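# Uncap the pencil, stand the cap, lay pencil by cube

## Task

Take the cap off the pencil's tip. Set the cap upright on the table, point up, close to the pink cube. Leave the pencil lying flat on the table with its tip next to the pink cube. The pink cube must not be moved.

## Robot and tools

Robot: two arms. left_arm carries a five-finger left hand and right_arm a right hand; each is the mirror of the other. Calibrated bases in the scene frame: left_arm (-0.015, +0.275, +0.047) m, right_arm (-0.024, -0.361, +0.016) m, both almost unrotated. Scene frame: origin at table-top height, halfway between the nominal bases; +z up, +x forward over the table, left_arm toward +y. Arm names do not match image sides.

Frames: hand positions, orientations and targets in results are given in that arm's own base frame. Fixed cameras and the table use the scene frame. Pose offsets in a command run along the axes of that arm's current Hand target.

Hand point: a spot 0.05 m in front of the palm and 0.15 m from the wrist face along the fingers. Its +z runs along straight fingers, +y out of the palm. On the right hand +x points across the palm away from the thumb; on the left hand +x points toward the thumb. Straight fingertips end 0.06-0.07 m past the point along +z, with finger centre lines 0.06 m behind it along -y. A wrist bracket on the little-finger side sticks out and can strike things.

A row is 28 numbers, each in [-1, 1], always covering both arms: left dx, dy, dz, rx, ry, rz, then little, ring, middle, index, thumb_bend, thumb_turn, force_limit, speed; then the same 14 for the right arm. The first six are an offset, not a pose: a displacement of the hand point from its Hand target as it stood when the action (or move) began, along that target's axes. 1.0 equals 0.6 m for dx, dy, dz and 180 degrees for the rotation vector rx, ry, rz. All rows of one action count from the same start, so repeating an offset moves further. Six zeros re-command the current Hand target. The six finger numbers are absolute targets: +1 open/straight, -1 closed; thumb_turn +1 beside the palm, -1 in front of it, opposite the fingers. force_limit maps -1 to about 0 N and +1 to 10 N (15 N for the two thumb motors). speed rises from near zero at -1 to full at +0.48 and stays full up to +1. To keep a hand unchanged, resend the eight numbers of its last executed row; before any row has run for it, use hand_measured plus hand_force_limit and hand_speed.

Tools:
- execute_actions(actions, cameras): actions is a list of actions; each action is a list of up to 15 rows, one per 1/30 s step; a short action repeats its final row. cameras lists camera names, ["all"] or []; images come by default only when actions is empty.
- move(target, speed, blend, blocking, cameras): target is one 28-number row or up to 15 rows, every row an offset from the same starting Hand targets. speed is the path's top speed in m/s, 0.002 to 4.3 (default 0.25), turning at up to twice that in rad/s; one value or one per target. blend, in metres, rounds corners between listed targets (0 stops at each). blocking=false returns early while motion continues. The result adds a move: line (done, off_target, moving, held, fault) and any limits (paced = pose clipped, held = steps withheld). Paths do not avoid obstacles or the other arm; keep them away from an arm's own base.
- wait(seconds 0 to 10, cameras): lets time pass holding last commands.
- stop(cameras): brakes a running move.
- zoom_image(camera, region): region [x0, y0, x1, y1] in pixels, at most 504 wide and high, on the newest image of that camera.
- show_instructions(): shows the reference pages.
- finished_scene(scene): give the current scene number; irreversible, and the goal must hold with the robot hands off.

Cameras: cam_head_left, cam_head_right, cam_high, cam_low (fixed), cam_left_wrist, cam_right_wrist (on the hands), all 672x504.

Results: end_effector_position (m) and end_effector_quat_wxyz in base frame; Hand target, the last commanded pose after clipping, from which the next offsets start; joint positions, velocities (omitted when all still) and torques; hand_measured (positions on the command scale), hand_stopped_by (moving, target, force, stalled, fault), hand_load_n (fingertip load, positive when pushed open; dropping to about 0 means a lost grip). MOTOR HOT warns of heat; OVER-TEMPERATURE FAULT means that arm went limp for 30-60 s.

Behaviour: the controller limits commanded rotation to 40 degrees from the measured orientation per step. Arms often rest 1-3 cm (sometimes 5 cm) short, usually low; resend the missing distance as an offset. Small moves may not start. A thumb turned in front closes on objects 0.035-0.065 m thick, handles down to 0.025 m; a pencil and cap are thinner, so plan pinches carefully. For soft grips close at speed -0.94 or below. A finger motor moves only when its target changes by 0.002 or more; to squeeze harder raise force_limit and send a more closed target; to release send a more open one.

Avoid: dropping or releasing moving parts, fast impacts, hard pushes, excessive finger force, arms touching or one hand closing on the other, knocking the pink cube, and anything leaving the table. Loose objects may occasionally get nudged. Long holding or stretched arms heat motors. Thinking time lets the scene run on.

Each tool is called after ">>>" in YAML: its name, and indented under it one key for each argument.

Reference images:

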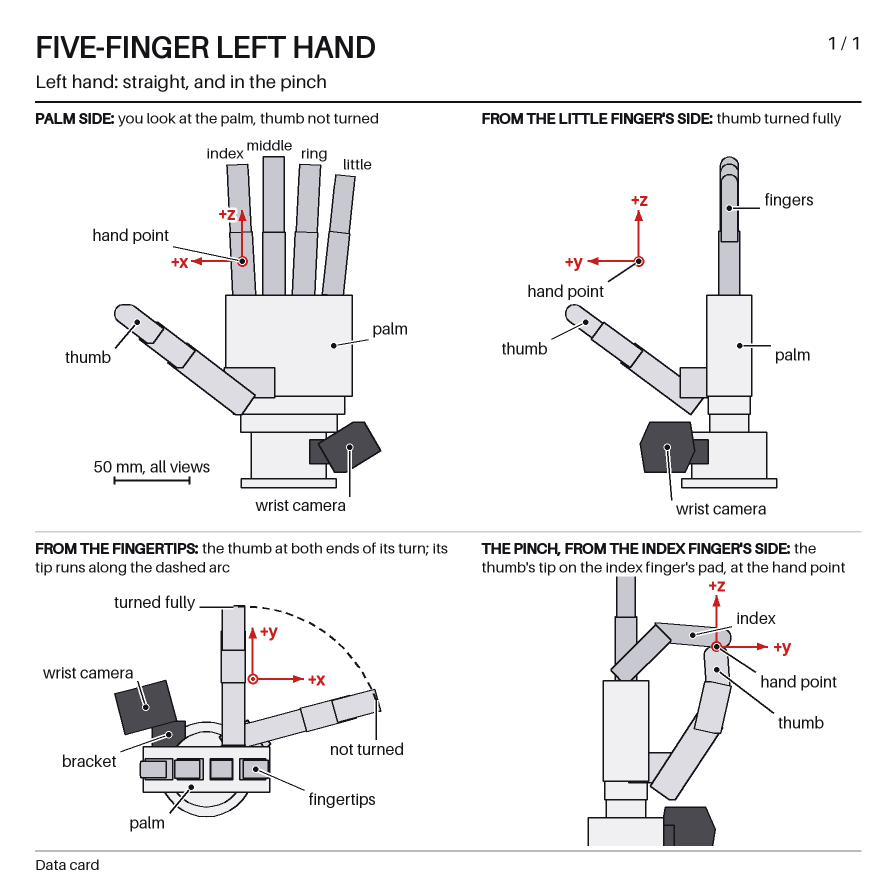

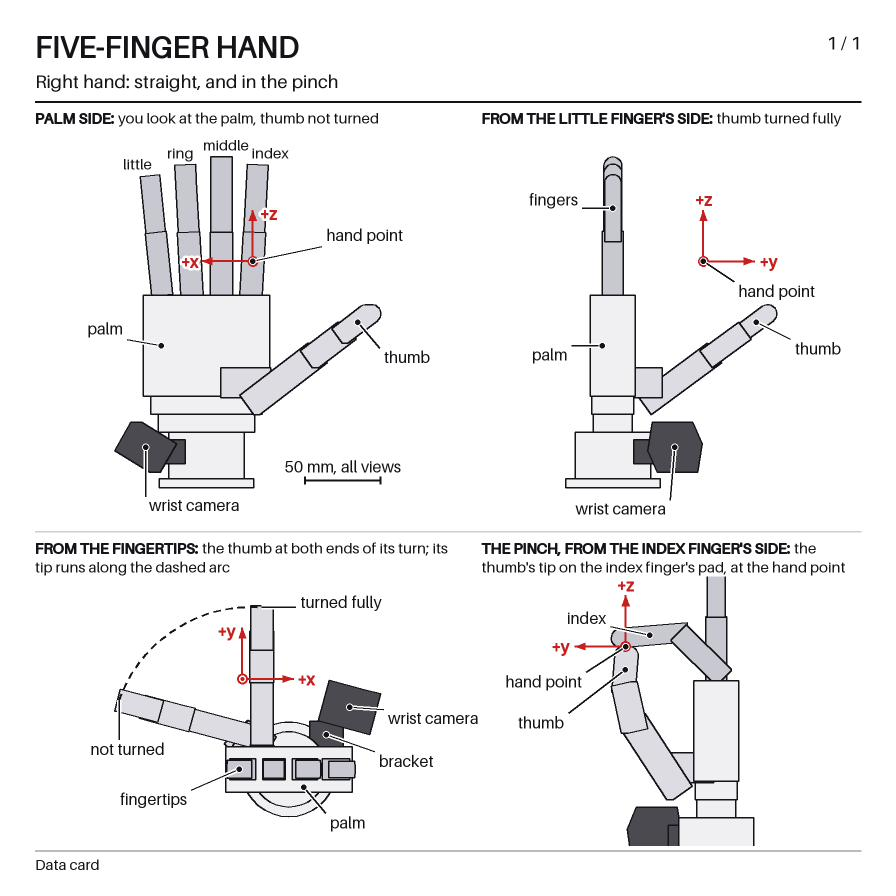

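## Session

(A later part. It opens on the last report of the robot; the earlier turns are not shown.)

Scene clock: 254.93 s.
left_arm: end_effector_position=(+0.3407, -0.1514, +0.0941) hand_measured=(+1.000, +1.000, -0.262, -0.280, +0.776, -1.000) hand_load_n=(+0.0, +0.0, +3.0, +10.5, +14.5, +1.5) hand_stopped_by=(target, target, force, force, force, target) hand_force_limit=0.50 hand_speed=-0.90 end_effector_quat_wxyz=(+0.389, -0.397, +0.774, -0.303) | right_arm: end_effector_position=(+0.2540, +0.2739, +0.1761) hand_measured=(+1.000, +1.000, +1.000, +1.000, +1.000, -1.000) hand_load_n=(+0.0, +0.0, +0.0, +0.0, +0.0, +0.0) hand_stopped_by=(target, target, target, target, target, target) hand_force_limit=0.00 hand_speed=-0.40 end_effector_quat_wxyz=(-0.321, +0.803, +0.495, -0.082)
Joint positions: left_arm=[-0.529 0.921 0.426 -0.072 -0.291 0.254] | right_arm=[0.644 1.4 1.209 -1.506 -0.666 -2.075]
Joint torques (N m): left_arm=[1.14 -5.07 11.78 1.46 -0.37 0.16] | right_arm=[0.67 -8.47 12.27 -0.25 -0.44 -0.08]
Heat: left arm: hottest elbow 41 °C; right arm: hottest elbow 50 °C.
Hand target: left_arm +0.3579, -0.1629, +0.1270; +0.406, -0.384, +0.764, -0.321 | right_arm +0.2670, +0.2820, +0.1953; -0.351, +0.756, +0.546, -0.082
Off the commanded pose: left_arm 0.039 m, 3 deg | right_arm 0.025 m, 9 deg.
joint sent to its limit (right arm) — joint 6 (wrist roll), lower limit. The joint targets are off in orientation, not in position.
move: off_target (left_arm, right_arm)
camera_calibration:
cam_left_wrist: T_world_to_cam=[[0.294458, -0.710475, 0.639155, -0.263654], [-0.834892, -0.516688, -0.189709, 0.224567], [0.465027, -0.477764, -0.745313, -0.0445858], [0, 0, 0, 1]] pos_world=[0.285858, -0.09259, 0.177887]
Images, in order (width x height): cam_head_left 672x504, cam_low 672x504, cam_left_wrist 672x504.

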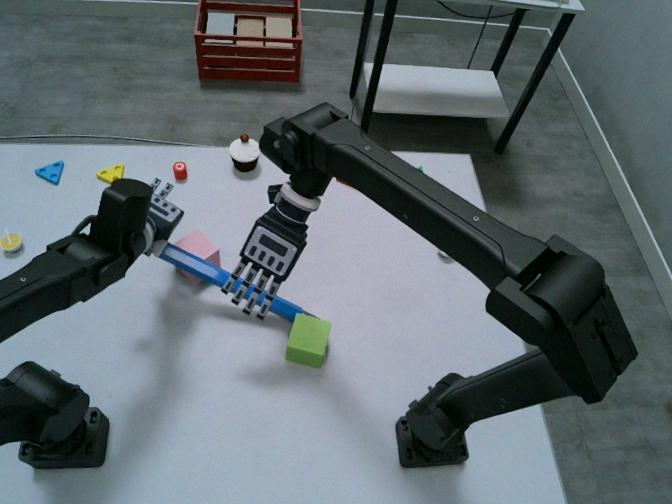

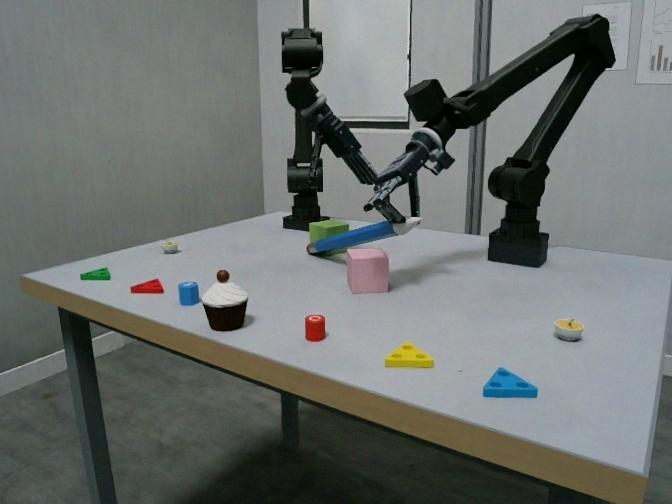

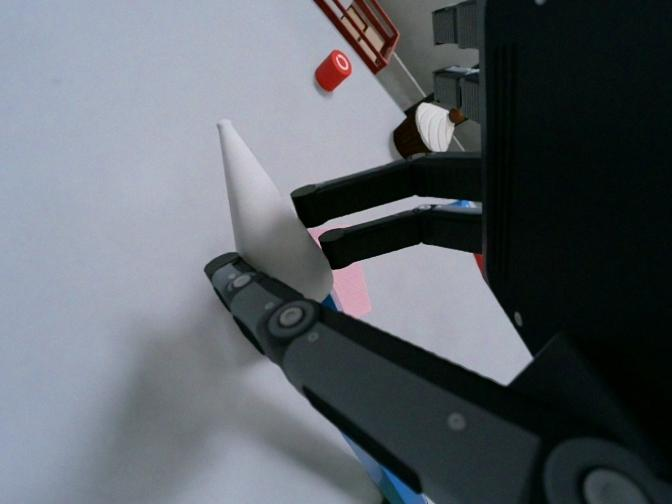

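>>> move:
  target: [0.0453,-0.0993,0.1532,0.0436,0.0936,0.054, 1,1,-0.7,-0.7,0.0,-1,0.5,-0.9, 0,0,0,0,0,0, 1,1,1,1,1,-1,0.0,-0.4]
  speed: 0.12
  cameras: ["cam_left_wrist","cam_low","cam_head_left","cam_high"]

Scene clock: 258.93 s.
left_arm: end_effector_position=(+0.4281, -0.2207, +0.1030) hand_measured=(+1.000, +1.000, -0.262, -0.280, +0.776, -1.000) hand_load_n=(+0.0, +0.0, +3.5, +9.0, +14.5, -0.5) hand_stopped_by=(target, target, force, force, force, target) hand_force_limit=0.50 hand_speed=-0.90 end_effector_quat_wxyz=(+0.332, -0.244, +0.831, -0.373) | right_arm: end_effector_position=(+0.2540, +0.2739, +0.1761) hand_measured=(+1.000, +1.000, +1.000, +1.000, +1.000, -1.000) hand_load_n=(+0.0, +0.0, +0.0, +0.0, +0.0, +0.0) hand_stopped_by=(target, target, target, target, target, target) hand_force_limit=0.00 hand_speed=-0.40 end_effector_quat_wxyz=(-0.321, +0.803, +0.495, -0.082)
Joint positions: left_arm=[-0.436 1.255 0.656 0.07 0.106 0.502] | right_arm=[0.644 1.4 1.209 -1.506 -0.666 -2.075]
Joint torques (N m): left_arm=[1.9 -7.18 10.89 2.19 0.47 -0.11] | right_arm=[0.26 -8.64 12.38 -0.34 -0.47 -0.1]
Heat: left arm: hottest elbow 42 °C; right arm: hottest elbow 51 °C.
Hand target: left_arm +0.4470, -0.2321, +0.1222; +0.341, -0.239, +0.821, -0.390 | right_arm +0.2670, +0.2820, +0.1953; -0.351, +0.756, +0.546, -0.082
Off the commanded pose: left_arm 0.029 m, 3 deg | right_arm 0.025 m, 9 deg.
joint sent to its limit (right arm) — joint 6 (wrist roll), lower limit. The joint targets are off in orientation, not in position.
move: off_target (left_arm, right_arm)
camera_calibration:
cam_left_wrist: T_world_to_cam=[[0.00471234, -0.766665, 0.64203, -0.232971], [-0.962944, -0.176613, -0.20383, 0.39473], [0.26966, -0.617278, -0.739088, -0.0595615], [0, 0, 0, 1]] pos_world=[0.397262, -0.145663, 0.186011]
Images, in order (width x height): cam_head_left 672x504, cam_high 672x504, cam_low 672x504, cam_left_wrist 672x504.

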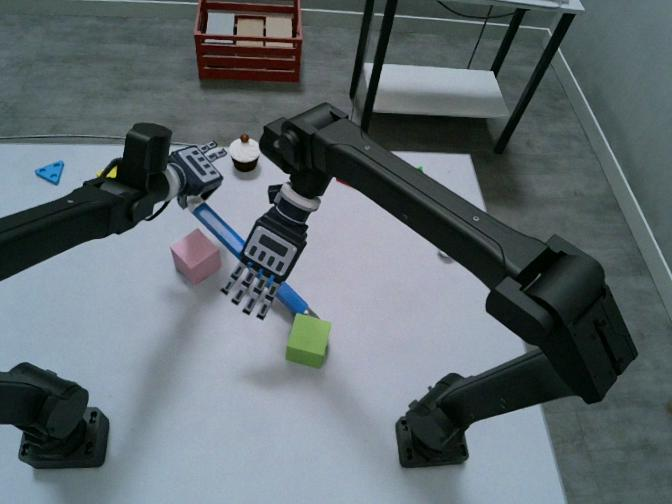

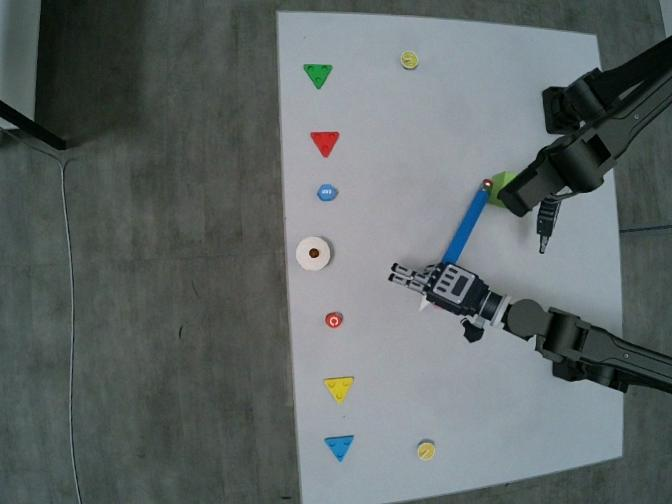

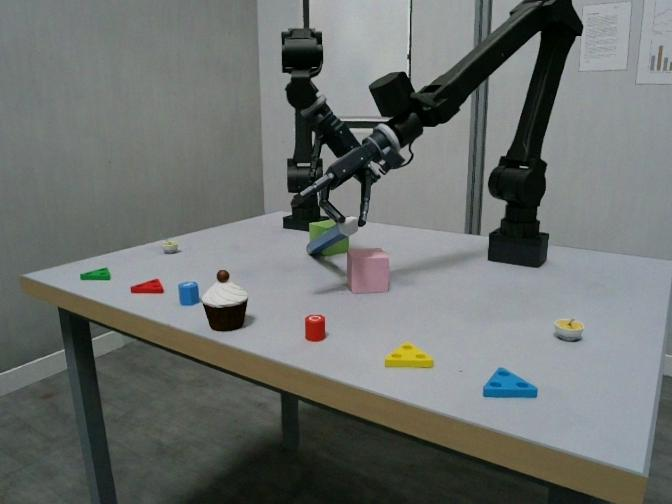

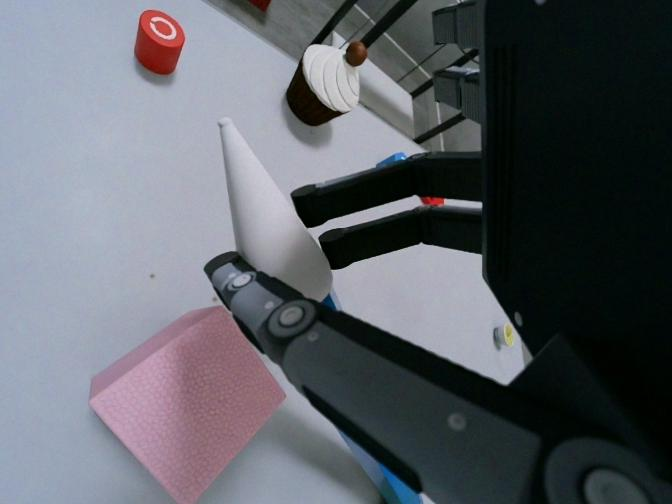

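>>> move:
  target: [0.0152,0.0295,-0.0198,0,0,0, 1,1,-0.7,-0.7,0.0,-1,0.5,-0.9, -0.0513,0.1167,0.0452,-0.0294,0.0831,0.0502, 1,1,1,1,1,-1,0.0,-0.4]
  speed: 0.15
  cameras: ["cam_right_wrist","cam_head_left"]

Scene clock: 266.93 s.
left_arm: end_effector_position=(+0.4303, -0.2242, +0.1065) hand_measured=(+1.000, +1.000, -0.262, -0.280, +0.776, -1.000) hand_load_n=(-0.5, +0.0, +4.5, +8.0, +14.0, -1.5) hand_stopped_by=(target, target, force, force, force, target) hand_force_limit=0.50 hand_speed=-0.90 end_effector_quat_wxyz=(+0.336, -0.239, +0.826, -0.384) | right_arm: end_effector_position=(+0.2946, +0.2592, +0.1221) hand_measured=(+1.000, +1.000, +1.000, +1.000, +1.000, -1.000) hand_load_n=(+0.0, +0.0, +0.0, +0.0, +0.0, +0.0) hand_stopped_by=(target, target, target, target, target, target) hand_force_limit=0.00 hand_speed=-0.40 end_effector_quat_wxyz=(-0.376, +0.814, +0.444, +0.009)
Joint positions: left_arm=[-0.436 1.255 0.652 0.1 0.119 0.502] | right_arm=[0.5 1.382 1.027 -1.193 -0.77 -2.059]
Joint torques (N m): left_arm=[2.26 -9.35 6.43 2.37 0.14 -0.1] | right_arm=[-0.32 -9.11 7.47 0.44 -0.8 0.07]
Heat: left arm: hottest elbow 44 °C; right arm: hottest elbow 53 °C.
Hand target: left_arm +0.4298, -0.2221, +0.1100; +0.341, -0.239, +0.821, -0.390 | right_arm +0.2950, +0.2559, +0.1237; -0.377, +0.816, +0.438, +0.015
Off the commanded pose: left_arm 0.004 m, 1 deg | right_arm 0.004 m, 1 deg.
move: done
camera_calibration:
cam_right_wrist: T_world_to_cam=[[0.886412, -0.13236, -0.44357, -0.178757], [-0.149295, -0.988787, -0.00329286, 0.292239], [-0.43816, 0.0691414, -0.896234, 0.335956], [0, 0, 0, 1]] pos_world=[0.349285, 0.242073, 0.222767]
Images, in order (width x height): cam_head_left 672x504, cam_right_wrist 672x504.

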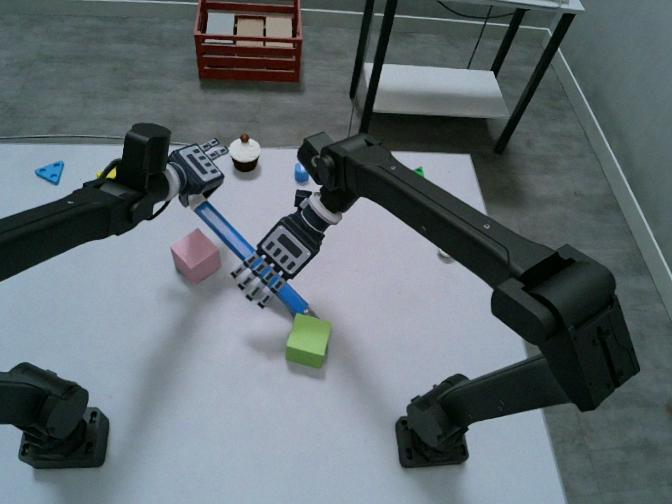

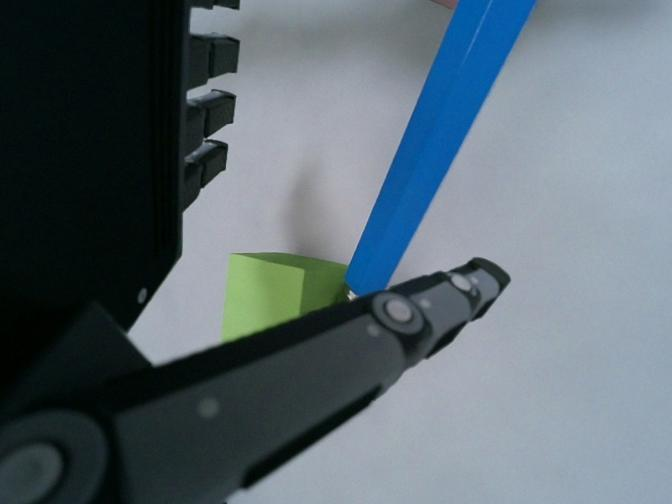

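>>> move:
  target: [0,0,0,0,0,0, 1,1,-0.7,-0.7,0.0,-1,0.5,-0.9, 0.0125,0.06,0.0853,0,0,0, 1,1,1,1,1,-1,0.0,-0.4]
  speed: 0.15
  cameras: ["cam_right_wrist"]

Scene clock: 273.87 s.
left_arm: end_effector_position=(+0.4303, -0.2242, +0.1065) hand_measured=(+1.000, +1.000, -0.262, -0.280, +0.776, -1.000) hand_load_n=(-0.5, +0.0, +4.5, +7.5, +14.0, -1.5) hand_stopped_by=(target, target, force, force, force, target) hand_force_limit=0.50 hand_speed=-0.90 end_effector_quat_wxyz=(+0.336, -0.239, +0.826, -0.384) | right_arm: end_effector_position=(+0.3142, +0.2780, +0.0759) hand_measured=(+1.000, +1.000, +1.000, +1.000, +1.000, -1.000) hand_load_n=(+0.0, +0.0, +0.0, +0.0, +0.0, +0.0) hand_stopped_by=(target, target, target, target, target, target) hand_force_limit=0.00 hand_speed=-0.40 end_effector_quat_wxyz=(-0.376, +0.816, +0.439, +0.024)
Joint positions: left_arm=[-0.436 1.255 0.652 0.1 0.119 0.502] | right_arm=[0.517 1.475 0.99 -1 -0.77 -2.006]
Joint torques (N m): left_arm=[2.26 -9.35 6.43 2.37 0.15 -0.1] | right_arm=[1.14 -7.18 7.56 0.75 -0.71 0.09]
Heat: left arm: hottest elbow 43 °C; right arm: hottest elbow 50 °C.
Hand target: left_arm +0.4298, -0.2221, +0.1100; +0.341, -0.239, +0.821, -0.390 | right_arm +0.3102, +0.2814, +0.0682; -0.377, +0.816, +0.438, +0.015
Off the commanded pose: left_arm 0.004 m, 1 deg | right_arm 0.009 m, 1 deg.
move: done
camera_calibration:
cam_right_wrist: T_world_to_cam=[[0.892274, -0.14526, -0.427489, -0.213634], [-0.169939, -0.985253, -0.0199178, 0.320447], [-0.418292, 0.0904193, -0.903801, 0.290267], [0, 0, 0, 1]] pos_world=[0.366493, 0.258444, 0.1774]
Images, in order (width x height): cam_right_wrist 672x504.

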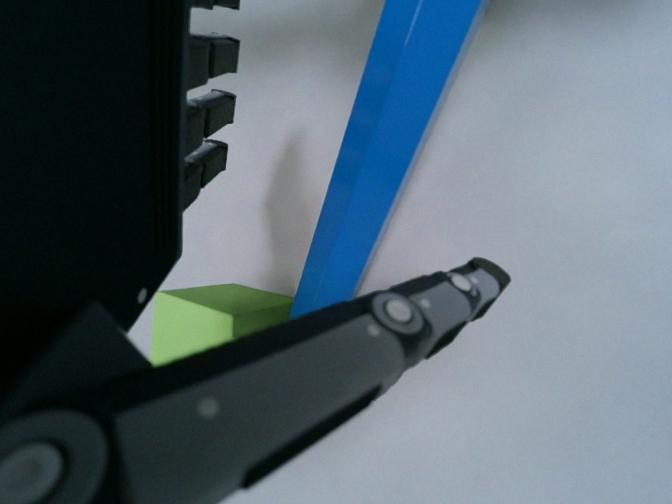

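>>> move:
  target: [0,0,0,0,0,0, 1,1,-0.7,-0.7,0.0,-1,0.5,-0.9, 0,0.0225,0.0517,0,0,0, 1,1,1,1,1,-1,0.0,-0.4]
  speed: 0.12
  cameras: ["cam_right_wrist"]

Scene clock: 276.70 s.
left_arm: end_effector_position=(+0.4303, -0.2242, +0.1065) hand_measured=(+1.000, +1.000, -0.262, -0.280, +0.776, -1.000) hand_load_n=(+0.0, +0.0, +4.5, +8.0, +13.5, -1.5) hand_stopped_by=(target, target, force, force, force, target) hand_force_limit=0.50 hand_speed=-0.90 end_effector_quat_wxyz=(+0.336, -0.239, +0.826, -0.384) | right_arm: end_effector_position=(+0.3159, +0.2945, +0.0481) hand_measured=(+1.000, +1.000, +1.000, +1.000, +1.000, -1.000) hand_load_n=(+0.0, +0.0, +0.0, +0.0, +0.0, +0.0) hand_stopped_by=(target, target, target, target, target, target) hand_force_limit=0.00 hand_speed=-0.40 end_effector_quat_wxyz=(-0.378, +0.814, +0.439, +0.026)
Joint positions: left_arm=[-0.436 1.255 0.652 0.1 0.119 0.502] | right_arm=[0.549 1.531 0.967 -0.886 -0.77 -1.963]
Joint torques (N m): left_arm=[2.26 -9.35 6.43 2.39 0.15 -0.1] | right_arm=[1.85 -7.47 7.08 0.65 -0.58 0.03]
Heat: left arm: hottest elbow 43 °C; right arm: hottest elbow 49 °C.
Hand target: left_arm +0.4298, -0.2221, +0.1100; +0.341, -0.239, +0.821, -0.390 | right_arm +0.3104, +0.2965, +0.0378; -0.377, +0.816, +0.438, +0.015
Off the commanded pose: left_arm 0.004 m, 1 deg | right_arm 0.012 m, 1 deg.
move: off_target (right_arm)
camera_calibration:
cam_right_wrist: T_world_to_cam=[[0.893571, -0.142397, -0.42574, -0.226111], [-0.169267, -0.985234, -0.025736, 0.336431], [-0.415789, 0.0950605, -0.90448, 0.262153], [0, 0, 0, 1]] pos_world=[0.367993, 0.274345, 0.149506]
Images, in order (width x height): cam_right_wrist 672x504.

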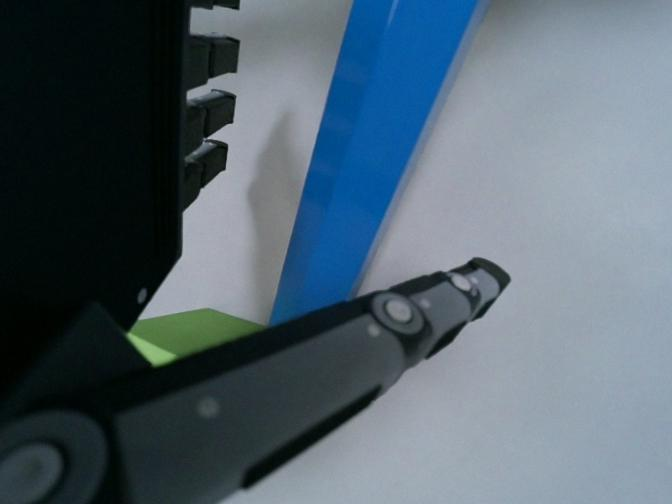

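>>> move:
  target: [0,0,0,0,0,0, 1,1,-0.7,-0.7,0.0,-1,0.5,-0.9, 0,0,0.0,0,0,0, 0,0,0,0,0.7,-1,-0.6,-0.65]
  speed: 0.12
  cameras: ["cam_right_wrist"]

Scene clock: 283.00 s.
left_arm: end_effector_position=(+0.4303, -0.2242, +0.1065) hand_measured=(+1.000, +1.000, -0.262, -0.280, +0.776, -1.000) hand_load_n=(+0.0, +0.0, +4.5, +8.0, +14.0, -1.5) hand_stopped_by=(target, target, force, force, force, target) hand_force_limit=0.50 hand_speed=-0.90 end_effector_quat_wxyz=(+0.336, -0.239, +0.826, -0.384) | right_arm: end_effector_position=(+0.3159, +0.2945, +0.0481) hand_measured=(+0.000, +0.000, +0.000, +0.000, +0.700, -1.000) hand_load_n=(+0.0, +0.0, +0.0, +0.0, +0.0, +0.0) hand_stopped_by=(target, target, target, target, target, target) hand_force_limit=-0.60 hand_speed=-0.65 end_effector_quat_wxyz=(-0.378, +0.815, +0.439, +0.026)
Joint positions: left_arm=[-0.436 1.255 0.652 0.1 0.119 0.502] | right_arm=[0.549 1.531 0.967 -0.886 -0.77 -1.961]
Joint torques (N m): left_arm=[2.32 -9.35 6.43 2.39 0.15 -0.1] | right_arm=[1.73 -7.88 6.95 0.79 -0.6 0.04]
Heat: left arm: hottest elbow 42 °C; right arm: hottest elbow 48 °C.
Hand target: left_arm +0.4298, -0.2221, +0.1100; +0.341, -0.239, +0.821, -0.390 | right_arm +0.3104, +0.2964, +0.0378; -0.377, +0.816, +0.438, +0.015
Off the commanded pose: left_arm 0.004 m, 1 deg | right_arm 0.012 m, 1 deg.
move: off_target (right_arm)
camera_calibration:
cam_right_wrist: T_world_to_cam=[[0.893141, -0.143272, -0.426346, -0.225623], [-0.170111, -0.9851, -0.0253213, 0.336641], [-0.416366, 0.0951418, -0.904205, 0.262301], [0, 0, 0, 1]] pos_world=[0.367993, 0.274344, 0.149505]
Images, in order (width x height): cam_right_wrist 672x504.

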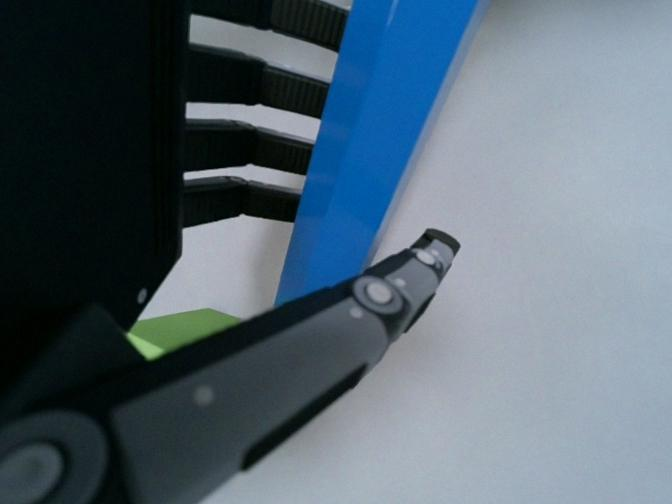

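>>> move:
  target: [0,0,0,0,0,0, 1,1,-0.7,-0.7,0.0,-1,0.5,-0.9, 0,0,0.0,0,0,0, 0,0,0,0,0.1,-1,-0.5,-0.8]
  speed: 0.12
  cameras: ["cam_right_wrist","cam_left_wrist"]

Scene clock: 285.00 s.
left_arm: end_effector_position=(+0.4303, -0.2242, +0.1065) hand_measured=(+1.000, +1.000, -0.262, -0.280, +0.776, -1.000) hand_load_n=(+0.0, +0.0, +4.5, +8.0, +14.0, -1.5) hand_stopped_by=(target, target, force, force, force, target) hand_force_limit=0.50 hand_speed=-0.90 end_effector_quat_wxyz=(+0.336, -0.239, +0.826, -0.384) | right_arm: end_effector_position=(+0.3167, +0.2943, +0.0479) hand_measured=(+0.000, +0.000, +0.000, +0.000, +0.408, -1.000) hand_load_n=(+0.0, +0.0, +0.5, +2.5, +4.0, +0.5) hand_stopped_by=(target, target, target, target, force, target) hand_force_limit=-0.50 hand_speed=-0.80 end_effector_quat_wxyz=(-0.377, +0.815, +0.439, +0.027)
Joint positions: left_arm=[-0.436 1.255 0.652 0.1 0.119 0.502] | right_arm=[0.549 1.531 0.967 -0.883 -0.767 -1.961]
Joint torques (N m): left_arm=[2.26 -9.35 6.43 2.39 0.15 -0.1] | right_arm=[2.02 -8.06 7.06 0.66 -0.7 0.04]
Heat: left arm: hottest elbow 42 °C; right arm: hottest elbow 48 °C.
Hand target: left_arm +0.4298, -0.2221, +0.1099; +0.341, -0.239, +0.822, -0.390 | right_arm +0.3105, +0.2965, +0.0378; -0.377, +0.816, +0.438, +0.015
Off the commanded pose: left_arm 0.004 m, 1 deg | right_arm 0.012 m, 1 deg.
move: off_target (right_arm)
camera_calibration:
cam_left_wrist: T_world_to_cam=[[-0.0166569, -0.756268, 0.65405, -0.227719], [-0.960627, -0.169341, -0.220271, 0.399244], [0.277341, -0.631967, -0.723671, -0.0680465], [0, 0, 0, 1]] pos_world=[0.398604, -0.147611, 0.187638]
cam_right_wrist: T_world_to_cam=[[0.894416, -0.144694, -0.423183, -0.226635], [-0.170929, -0.984979, -0.0244827, 0.336769], [-0.413284, 0.0942318, -0.905713, 0.261863], [0, 0, 0, 1]] pos_world=[0.368494, 0.274242, 0.149509]
Images, in order (width x height): cam_left_wrist 672x504, cam_right_wrist 672x504.

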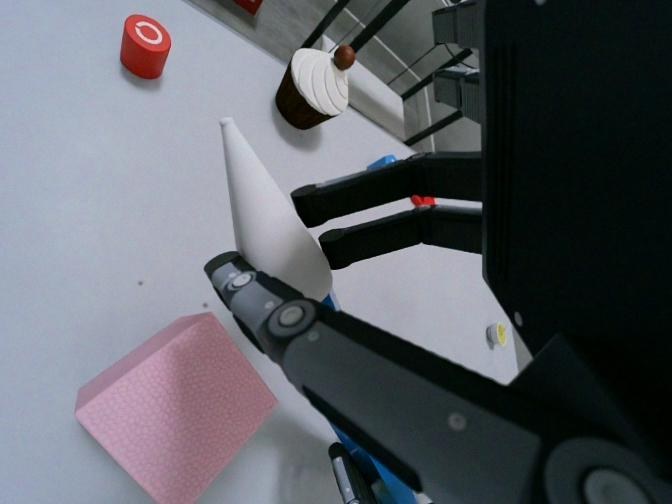

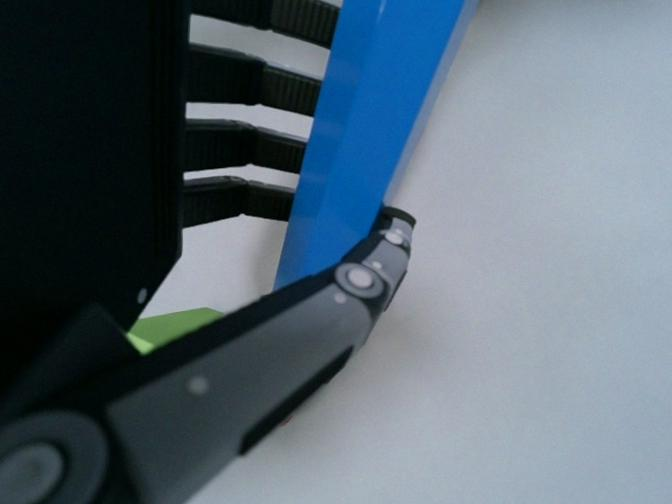

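>>> move:
  target: [0,0,0,0,0,0, 1,1,-0.7,-0.7,0.0,-1,0.5,-0.9, 0,0,0.0,0,0,0, -0.2,-0.2,-0.2,0,0.1,-1,-0.6,-0.9]
  speed: 0.12

>>> move:
  target: [0,0,0,0,0,0, 1,1,-0.7,-0.7,0.0,-1,0.5,-0.9, 0,0,0.0,0,0,0, -0.2,-0.2,-0.2,0,-0.2,-1,0.2,-0.9]
  speed: 0.12
  cameras: ["cam_right_wrist"]

Scene clock: 287.00 s.
left_arm: end_effector_position=(+0.4305, -0.2243, +0.1070) hand_measured=(+1.000, +1.000, -0.262, -0.280, +0.776, -1.000) hand_load_n=(+0.0, -0.5, +5.0, +9.0, +13.5, -0.5) hand_stopped_by=(target, target, force, force, force, target) hand_force_limit=0.50 hand_speed=-0.90 end_effector_quat_wxyz=(+0.336, -0.238, +0.826, -0.385) | right_arm: end_effector_position=(+0.3168, +0.2942, +0.0478) hand_measured=(-0.036, -0.026, -0.016, +0.000, +0.410, -1.000) hand_load_n=(+3.0, +3.0, +1.0, +0.0, +8.5, +1.5) hand_stopped_by=(force, force, force, target, force, target) hand_force_limit=-0.60 hand_speed=-0.90 end_effector_quat_wxyz=(-0.376, +0.815, +0.439, +0.027)
Joint positions: left_arm=[-0.436 1.255 0.652 0.101 0.119 0.502] | right_arm=[0.549 1.531 0.967 -0.883 -0.766 -1.96]
Joint torques (N m): left_arm=[2.26 -9.35 6.43 2.35 0.15 -0.1] | right_arm=[1.9 -7.71 6.94 0.69 -0.71 0.02]
Heat: left arm: hottest elbow 42 °C; right arm: hottest elbow 48 °C.
Hand target: left_arm +0.4298, -0.2221, +0.1099; +0.341, -0.239, +0.821, -0.390 | right_arm +0.3105, +0.2965, +0.0379; -0.377, +0.816, +0.438, +0.015
Off the commanded pose: left_arm 0.004 m, 1 deg | right_arm 0.012 m, 1 deg.
move: off_target (right_arm)

Scene clock: 287.50 s.
left_arm: end_effector_position=(+0.4305, -0.2243, +0.1070) hand_measured=(+1.000, +1.000, -0.262, -0.280, +0.776, -1.000) hand_load_n=(+0.0, +0.0, +5.0, +9.0, +13.5, -0.5) hand_stopped_by=(target, target, force, force, force, target) hand_force_limit=0.50 hand_speed=-0.90 end_effector_quat_wxyz=(+0.336, -0.238, +0.826, -0.385) | right_arm: end_effector_position=(+0.3168, +0.2942, +0.0478) hand_measured=(-0.036, -0.026, -0.016, +0.000, +0.410, -1.000) hand_load_n=(+3.0, +2.5, +1.0, +0.0, +8.5, +1.5) hand_stopped_by=(force, force, force, target, force, target) hand_force_limit=0.20 hand_speed=-0.90 end_effector_quat_wxyz=(-0.376, +0.815, +0.439, +0.027)
Joint positions: left_arm=[-0.436 1.255 0.652 0.101 0.119 0.502] | right_arm=[0.549 1.531 0.967 -0.883 -0.766 -1.96]
Joint torques (N m): left_arm=[2.26 -9.29 6.43 2.35 0.15 -0.1] | right_arm=[1.38 -7.71 7.05 0.75 -0.74 0.03]
Heat: left arm: hottest elbow 42 °C; right arm: hottest elbow 47 °C.
Hand target: left_arm +0.4298, -0.2221, +0.1099; +0.341, -0.239, +0.821, -0.390 | right_arm +0.3105, +0.2965, +0.0379; -0.377, +0.816, +0.438, +0.015
Off the commanded pose: left_arm 0.004 m, 1 deg | right_arm 0.012 m, 1 deg.
move: off_target (right_arm)
camera_calibration:
cam_right_wrist: T_world_to_cam=[[0.89444, -0.145373, -0.4229, -0.226501], [-0.171322, -0.984928, -0.0237772, 0.336794], [-0.41307, 0.0937193, -0.905864, 0.261947], [0, 0, 0, 1]] pos_world=[0.368494, 0.274242, 0.149509]
Images, in order (width x height): cam_right_wrist 672x504.

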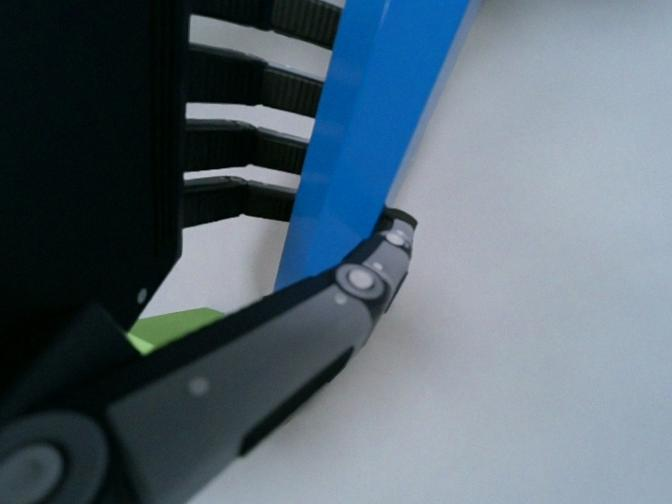

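>>> execute_actions:
  actions:
    - [[0,0,0,0,0,0,1,1,-0.7,-0.7,0.0,-1,0.5,-0.9,0,0,0,0,0,0,-0.3,-0.3,-0.3,-0.3,-0.45,-1,0.5,-0.9]]

>>> wait:
  seconds: 2.5
  cameras: ["cam_right_wrist","cam_left_wrist","cam_head_right","cam_high"]

Scene clock: 295.50 s.
left_arm: end_effector_position=(+0.4309, -0.2258, +0.1099) hand_measured=(+1.000, +1.000, -0.262, -0.280, +0.776, -1.000) hand_load_n=(+0.0, +0.0, +0.0, +4.5, +5.5, -1.5) hand_stopped_by=(target, target, force, force, force, target) hand_force_limit=0.50 hand_speed=-0.90 end_effector_quat_wxyz=(+0.337, -0.237, +0.824, -0.389) | right_arm: end_effector_position=(+0.3134, +0.2946, +0.0431) hand_measured=(-0.300, -0.300, -0.300, -0.300, +0.406, -1.000) hand_load_n=(+0.0, +2.5, +0.0, +0.0, +1.5, +0.5) hand_stopped_by=(target, target, target, target, force, target) hand_force_limit=0.50 hand_speed=-0.90 end_effector_quat_wxyz=(-0.375, +0.815, +0.441, +0.021)
Joint positions: left_arm=[-0.436 1.251 0.652 0.107 0.125 0.501] | right_arm=[0.555 1.54 0.963 -0.883 -0.765 -1.963]
Joint torques (N m): left_arm=[2.26 -9 6.45 2.14 -0.06 -0.09] | right_arm=[1.2 -8.23 7.24 0.62 -0.78 0.05]
Heat: left arm: hottest elbow 42 °C; right arm: hottest elbow 46 °C.
Hand target: left_arm +0.4298, -0.2221, +0.1098; +0.341, -0.239, +0.822, -0.390 | right_arm +0.3105, +0.2964, +0.0378; -0.377, +0.816, +0.438, +0.015
Off the commanded pose: left_arm 0.004 m, 1 deg | right_arm 0.006 m, 1 deg.

Scene clock: 298.00 s.
left_arm: end_effector_position=(+0.4309, -0.2258, +0.1099) hand_measured=(+1.000, +1.000, -0.262, -0.280, +0.776, -1.000) hand_load_n=(+0.0, +0.0, +0.0, +4.0, +5.5, -1.0) hand_stopped_by=(target, target, force, force, force, target) hand_force_limit=0.50 hand_speed=-0.90 end_effector_quat_wxyz=(+0.337, -0.237, +0.824, -0.389) | right_arm: end_effector_position=(+0.3134, +0.2946, +0.0431) hand_measured=(-0.300, -0.300, -0.300, -0.300, +0.406, -1.000) hand_load_n=(+0.5, +2.5, +0.0, +0.0, +1.5, +0.5) hand_stopped_by=(target, target, target, target, force, target) hand_force_limit=0.50 hand_speed=-0.90 end_effector_quat_wxyz=(-0.375, +0.815, +0.440, +0.021)
Joint positions: left_arm=[-0.436 1.251 0.652 0.107 0.125 0.501] | right_arm=[0.555 1.54 0.963 -0.883 -0.765 -1.962]
Joint torques (N m): left_arm=[2.2 -8.94 6.46 2.14 -0.06 -0.09] | right_arm=[1.49 -8.29 7.17 0.68 -0.79 0.06]
Heat: left arm: hottest elbow 41 °C; right arm: hottest elbow 45 °C.
Hand target: left_arm +0.4298, -0.2221, +0.1098; +0.341, -0.239, +0.822, -0.390 | right_arm +0.3105, +0.2964, +0.0378; -0.377, +0.816, +0.438, +0.015
Off the commanded pose: left_arm 0.004 m, 1 deg | right_arm 0.006 m, 1 deg.
wait: 2.50 s; at rest by 0.17 s
camera_calibration:
cam_left_wrist: T_world_to_cam=[[-0.0252776, -0.750959, 0.659865, -0.226781], [-0.959591, -0.166825, -0.226614, 0.401145], [0.28026, -0.638929, -0.716397, -0.070354], [0, 0, 0, 1]] pos_world=[0.39892, -0.148334, 0.190149]
cam_right_wrist: T_world_to_cam=[[0.89201, -0.142123, -0.42909, -0.225379], [-0.164636, -0.986231, -0.015593, 0.334381], [-0.420966, 0.084553, -0.903127, 0.261303], [0, 0, 0, 1]] pos_world=[0.366091, 0.275651, 0.144496]
Images, in order (width x height): cam_head_right 672x504, cam_high 672x504, cam_left_wrist 672x504, cam_right_wrist 672x504.

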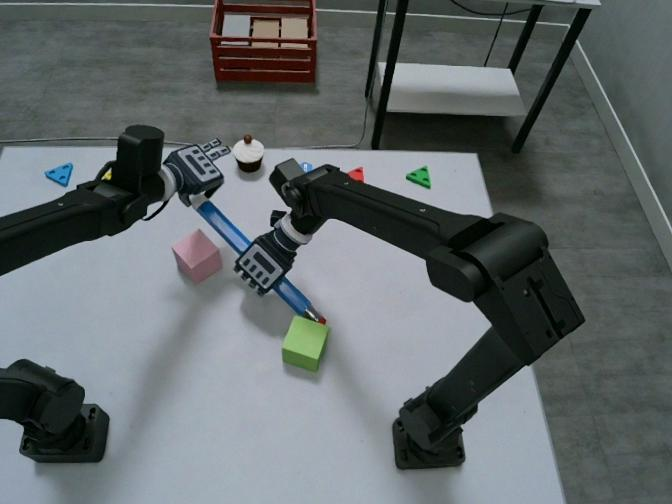

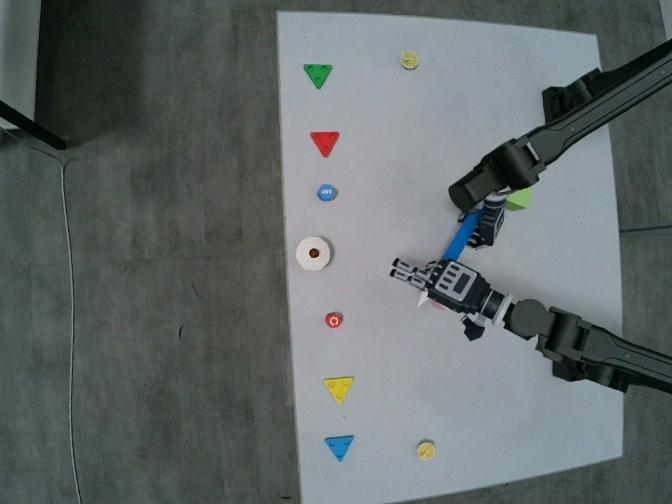

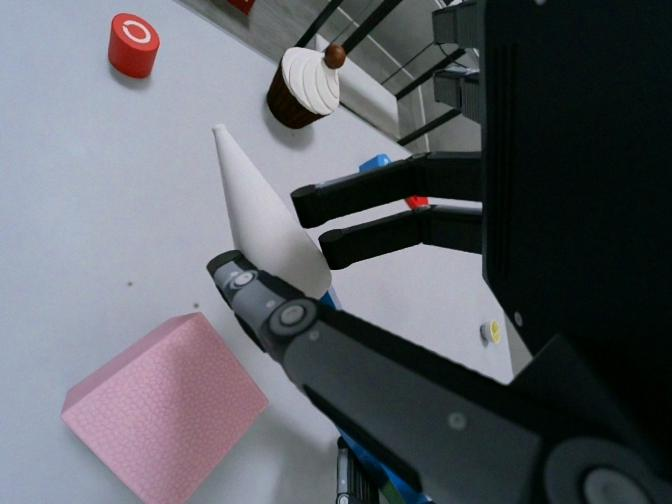

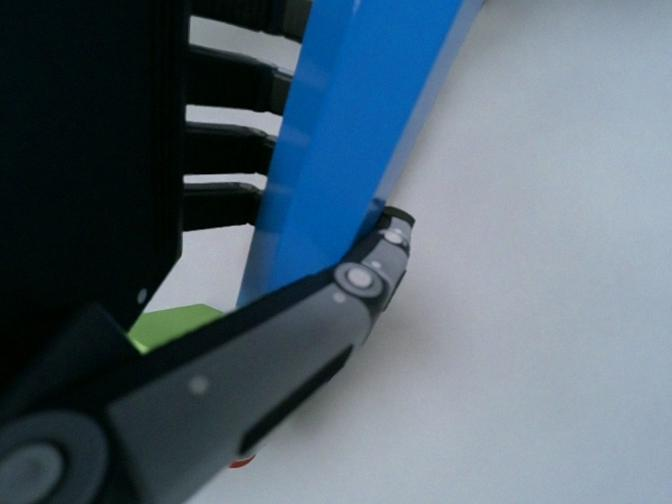

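>>> execute_actions:
  actions:
    - [[0,0,0,0,0,0,1,1,-0.75,-0.75,-0.05,-1,0.6,-0.9,0,0,0,0,0,0,-0.3,-0.3,-0.3,-0.3,-0.5,-1,0.6,-0.9]]

>>> wait:
  seconds: 1.5
  cameras: ["cam_right_wrist","cam_left_wrist"]

Scene clock: 301.40 s.
left_arm: end_effector_position=(+0.4309, -0.2258, +0.1100) hand_measured=(+1.000, +1.000, -0.742, -0.750, +0.498, -1.000) hand_load_n=(+0.0, +0.0, +11.0, +0.0, +12.0, +2.0) hand_stopped_by=(target, target, force, target, force, target) hand_force_limit=0.60 hand_speed=-0.90 end_effector_quat_wxyz=(+0.338, -0.237, +0.824, -0.389) | right_arm: end_effector_position=(+0.3120, +0.2937, +0.0417) hand_measured=(-0.300, -0.300, -0.300, -0.300, +0.296, -1.000) hand_load_n=(+0.0, +0.0, +1.5, +1.0, +12.0, +2.5) hand_stopped_by=(target, target, target, target, force, target) hand_force_limit=0.60 hand_speed=-0.90 end_effector_quat_wxyz=(-0.375, +0.817, +0.438, +0.018)
Joint positions: left_arm=[-0.436 1.251 0.652 0.107 0.124 0.501] | right_arm=[0.555 1.541 0.961 -0.883 -0.764 -1.957]
Joint torques (N m): left_arm=[2.26 -8.94 6.46 2.14 -0.04 -0.09] | right_arm=[1.44 -8.53 7.54 0.7 -0.81 0.03]
Heat: left arm: hottest elbow 41 °C; right arm: hottest elbow 45 °C.
Hand target: left_arm +0.4298, -0.2222, +0.1099; +0.341, -0.239, +0.821, -0.390 | right_arm +0.3105, +0.2964, +0.0377; -0.377, +0.816, +0.438, +0.015
Off the commanded pose: left_arm 0.004 m, 1 deg | right_arm 0.005 m, 0 deg.

Scene clock: 302.90 s.
left_arm: end_effector_position=(+0.4309, -0.2258, +0.1100) hand_measured=(+1.000, +1.000, -0.742, -0.750, +0.498, -1.000) hand_load_n=(+0.0, +0.0, +11.0, +0.0, +12.0, +1.5) hand_stopped_by=(target, target, force, target, force, target) hand_force_limit=0.60 hand_speed=-0.90 end_effector_quat_wxyz=(+0.338, -0.237, +0.824, -0.389) | right_arm: end_effector_position=(+0.3120, +0.2937, +0.0417) hand_measured=(-0.300, -0.300, -0.300, -0.300, +0.296, -1.000) hand_load_n=(+0.0, +0.5, +1.5, +1.0, +12.0, +2.5) hand_stopped_by=(target, target, target, target, force, target) hand_force_limit=0.60 hand_speed=-0.90 end_effector_quat_wxyz=(-0.375, +0.817, +0.438, +0.018)
Joint positions: left_arm=[-0.436 1.251 0.652 0.107 0.124 0.501] | right_arm=[0.555 1.541 0.961 -0.883 -0.764 -1.957]
Joint torques (N m): left_arm=[2.26 -8.94 6.46 2.14 -0.04 -0.09] | right_arm=[1.61 -7.77 7.54 0.68 -0.81 -0.01]
Heat: left arm: hottest elbow 41 °C; right arm: hottest elbow 45 °C.
Hand target: left_arm +0.4298, -0.2222, +0.1099; +0.341, -0.239, +0.821, -0.390 | right_arm +0.3105, +0.2964, +0.0377; -0.377, +0.816, +0.438, +0.015
Off the commanded pose: left_arm 0.004 m, 1 deg | right_arm 0.005 m, 0 deg.
wait: 1.50 s; at rest by 0.17 s
camera_calibration:
cam_left_wrist: T_world_to_cam=[[-0.0253117, -0.75098, 0.65984, -0.2269], [-0.959445, -0.167125, -0.227014, 0.401069], [0.280758, -0.638826, -0.716294, -0.0703852], [0, 0, 0, 1]] pos_world=[0.398821, -0.148333, 0.19035]
cam_right_wrist: T_world_to_cam=[[0.888833, -0.146936, -0.434034, -0.222178], [-0.168215, -0.985691, -0.0107856, 0.333983], [-0.426239, 0.0825976, -0.900832, 0.261665], [0, 0, 0, 1]] pos_world=[0.365191, 0.274946, 0.142886]
Images, in order (width x height): cam_left_wrist 672x504, cam_right_wrist 672x504.

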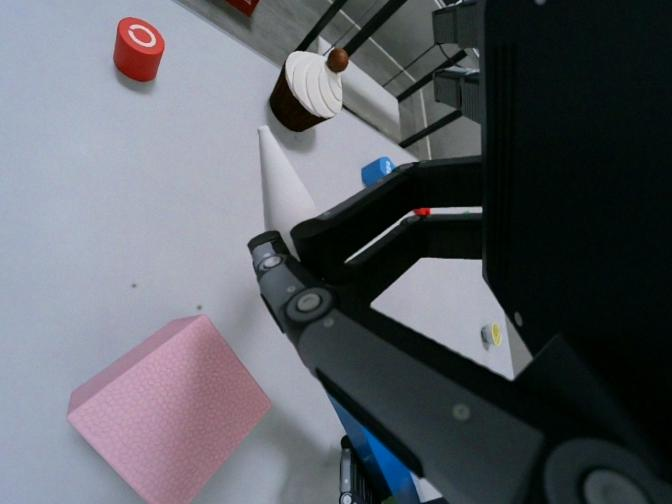

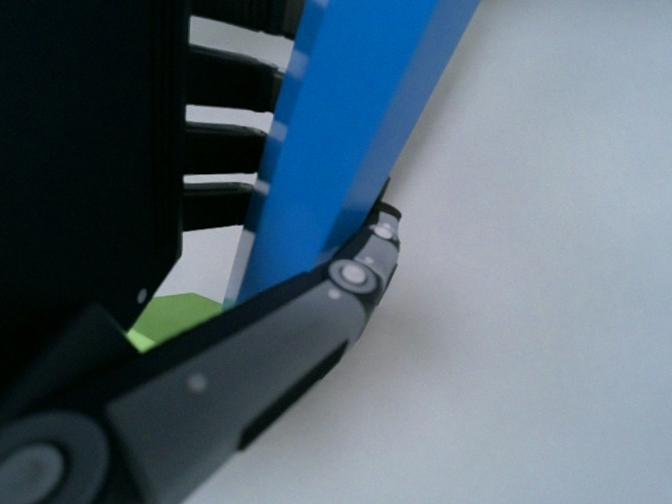

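>>> zoom_image:
  camera: "cam_left_wrist"
  region: [200, 100, 450, 504]

>>> wait:
  seconds: 0.1
  cameras: ["cam_low","cam_head_left","cam_high"]

>>> zoom_image:
  camera: "cam_low"
  region: [150, 150, 500, 400]

Scaled by 1.248 from the camera's 672x504 image, which has a finer 960x720 frame.

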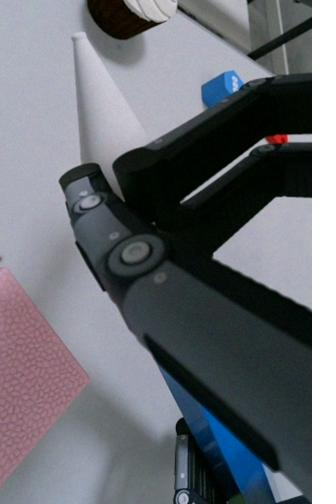

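Scene clock: 304.90 s.
left_arm: end_effector_position=(+0.4309, -0.2258, +0.1100) hand_measured=(+1.000, +1.000, -0.742, -0.750, +0.498, -1.000) hand_load_n=(+0.0, +0.0, +11.0, +0.0, +12.0, +1.5) hand_stopped_by=(target, target, force, target, force, target) hand_force_limit=0.60 hand_speed=-0.90 end_effector_quat_wxyz=(+0.338, -0.237, +0.824, -0.389) | right_arm: end_effector_position=(+0.3120, +0.2937, +0.0417) hand_measured=(-0.300, -0.300, -0.300, -0.300, +0.296, -1.000) hand_load_n=(+0.0, +0.0, +1.5, +0.5, +12.0, +3.0) hand_stopped_by=(target, target, target, target, force, target) hand_force_limit=0.60 hand_speed=-0.90 end_effector_quat_wxyz=(-0.375, +0.817, +0.438, +0.018)
Joint positions: left_arm=[-0.436 1.251 0.652 0.107 0.124 0.501] | right_arm=[0.555 1.541 0.961 -0.883 -0.764 -1.957]
Joint torques (N m): left_arm=[2.2 -8.94 6.48 2.13 -0.04 -0.09] | right_arm=[1.38 -8.29 7.46 0.69 -0.81 0.04]
Heat: left arm: hottest elbow 41 °C; right arm: hottest elbow 45 °C.
Hand target: left_arm +0.4298, -0.2222, +0.1099; +0.341, -0.239, +0.821, -0.390 | right_arm +0.3105, +0.2964, +0.0377; -0.377, +0.816, +0.438, +0.015
Off the commanded pose: left_arm 0.004 m, 1 deg | right_arm 0.005 m, 0 deg.
wait: 0.10 s; at rest from the start
Images, in order (width x height): cam_head_left 672x504, cam_high 672x504, cam_low 672x504.

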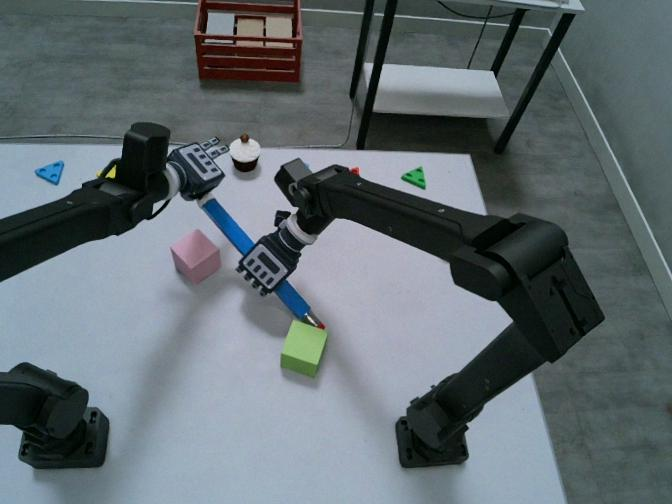

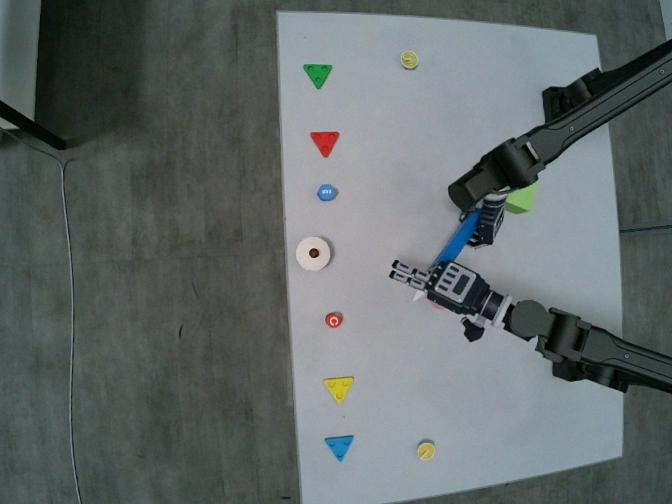

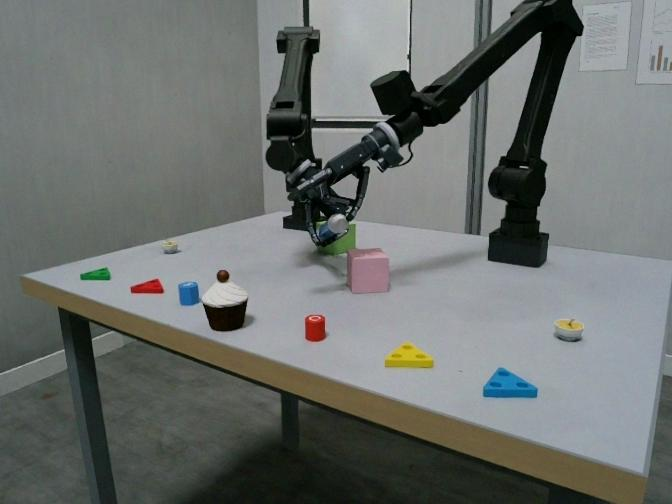

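Scaled by 1.440 from the camera's 672x504 image, which has a finer 960x720 frame.

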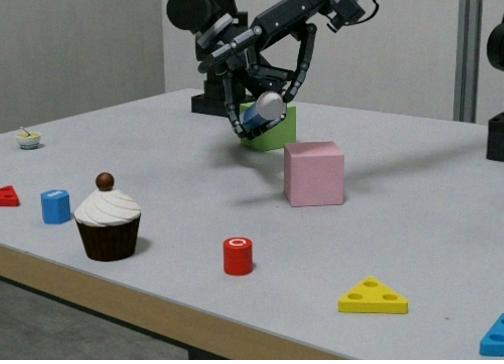

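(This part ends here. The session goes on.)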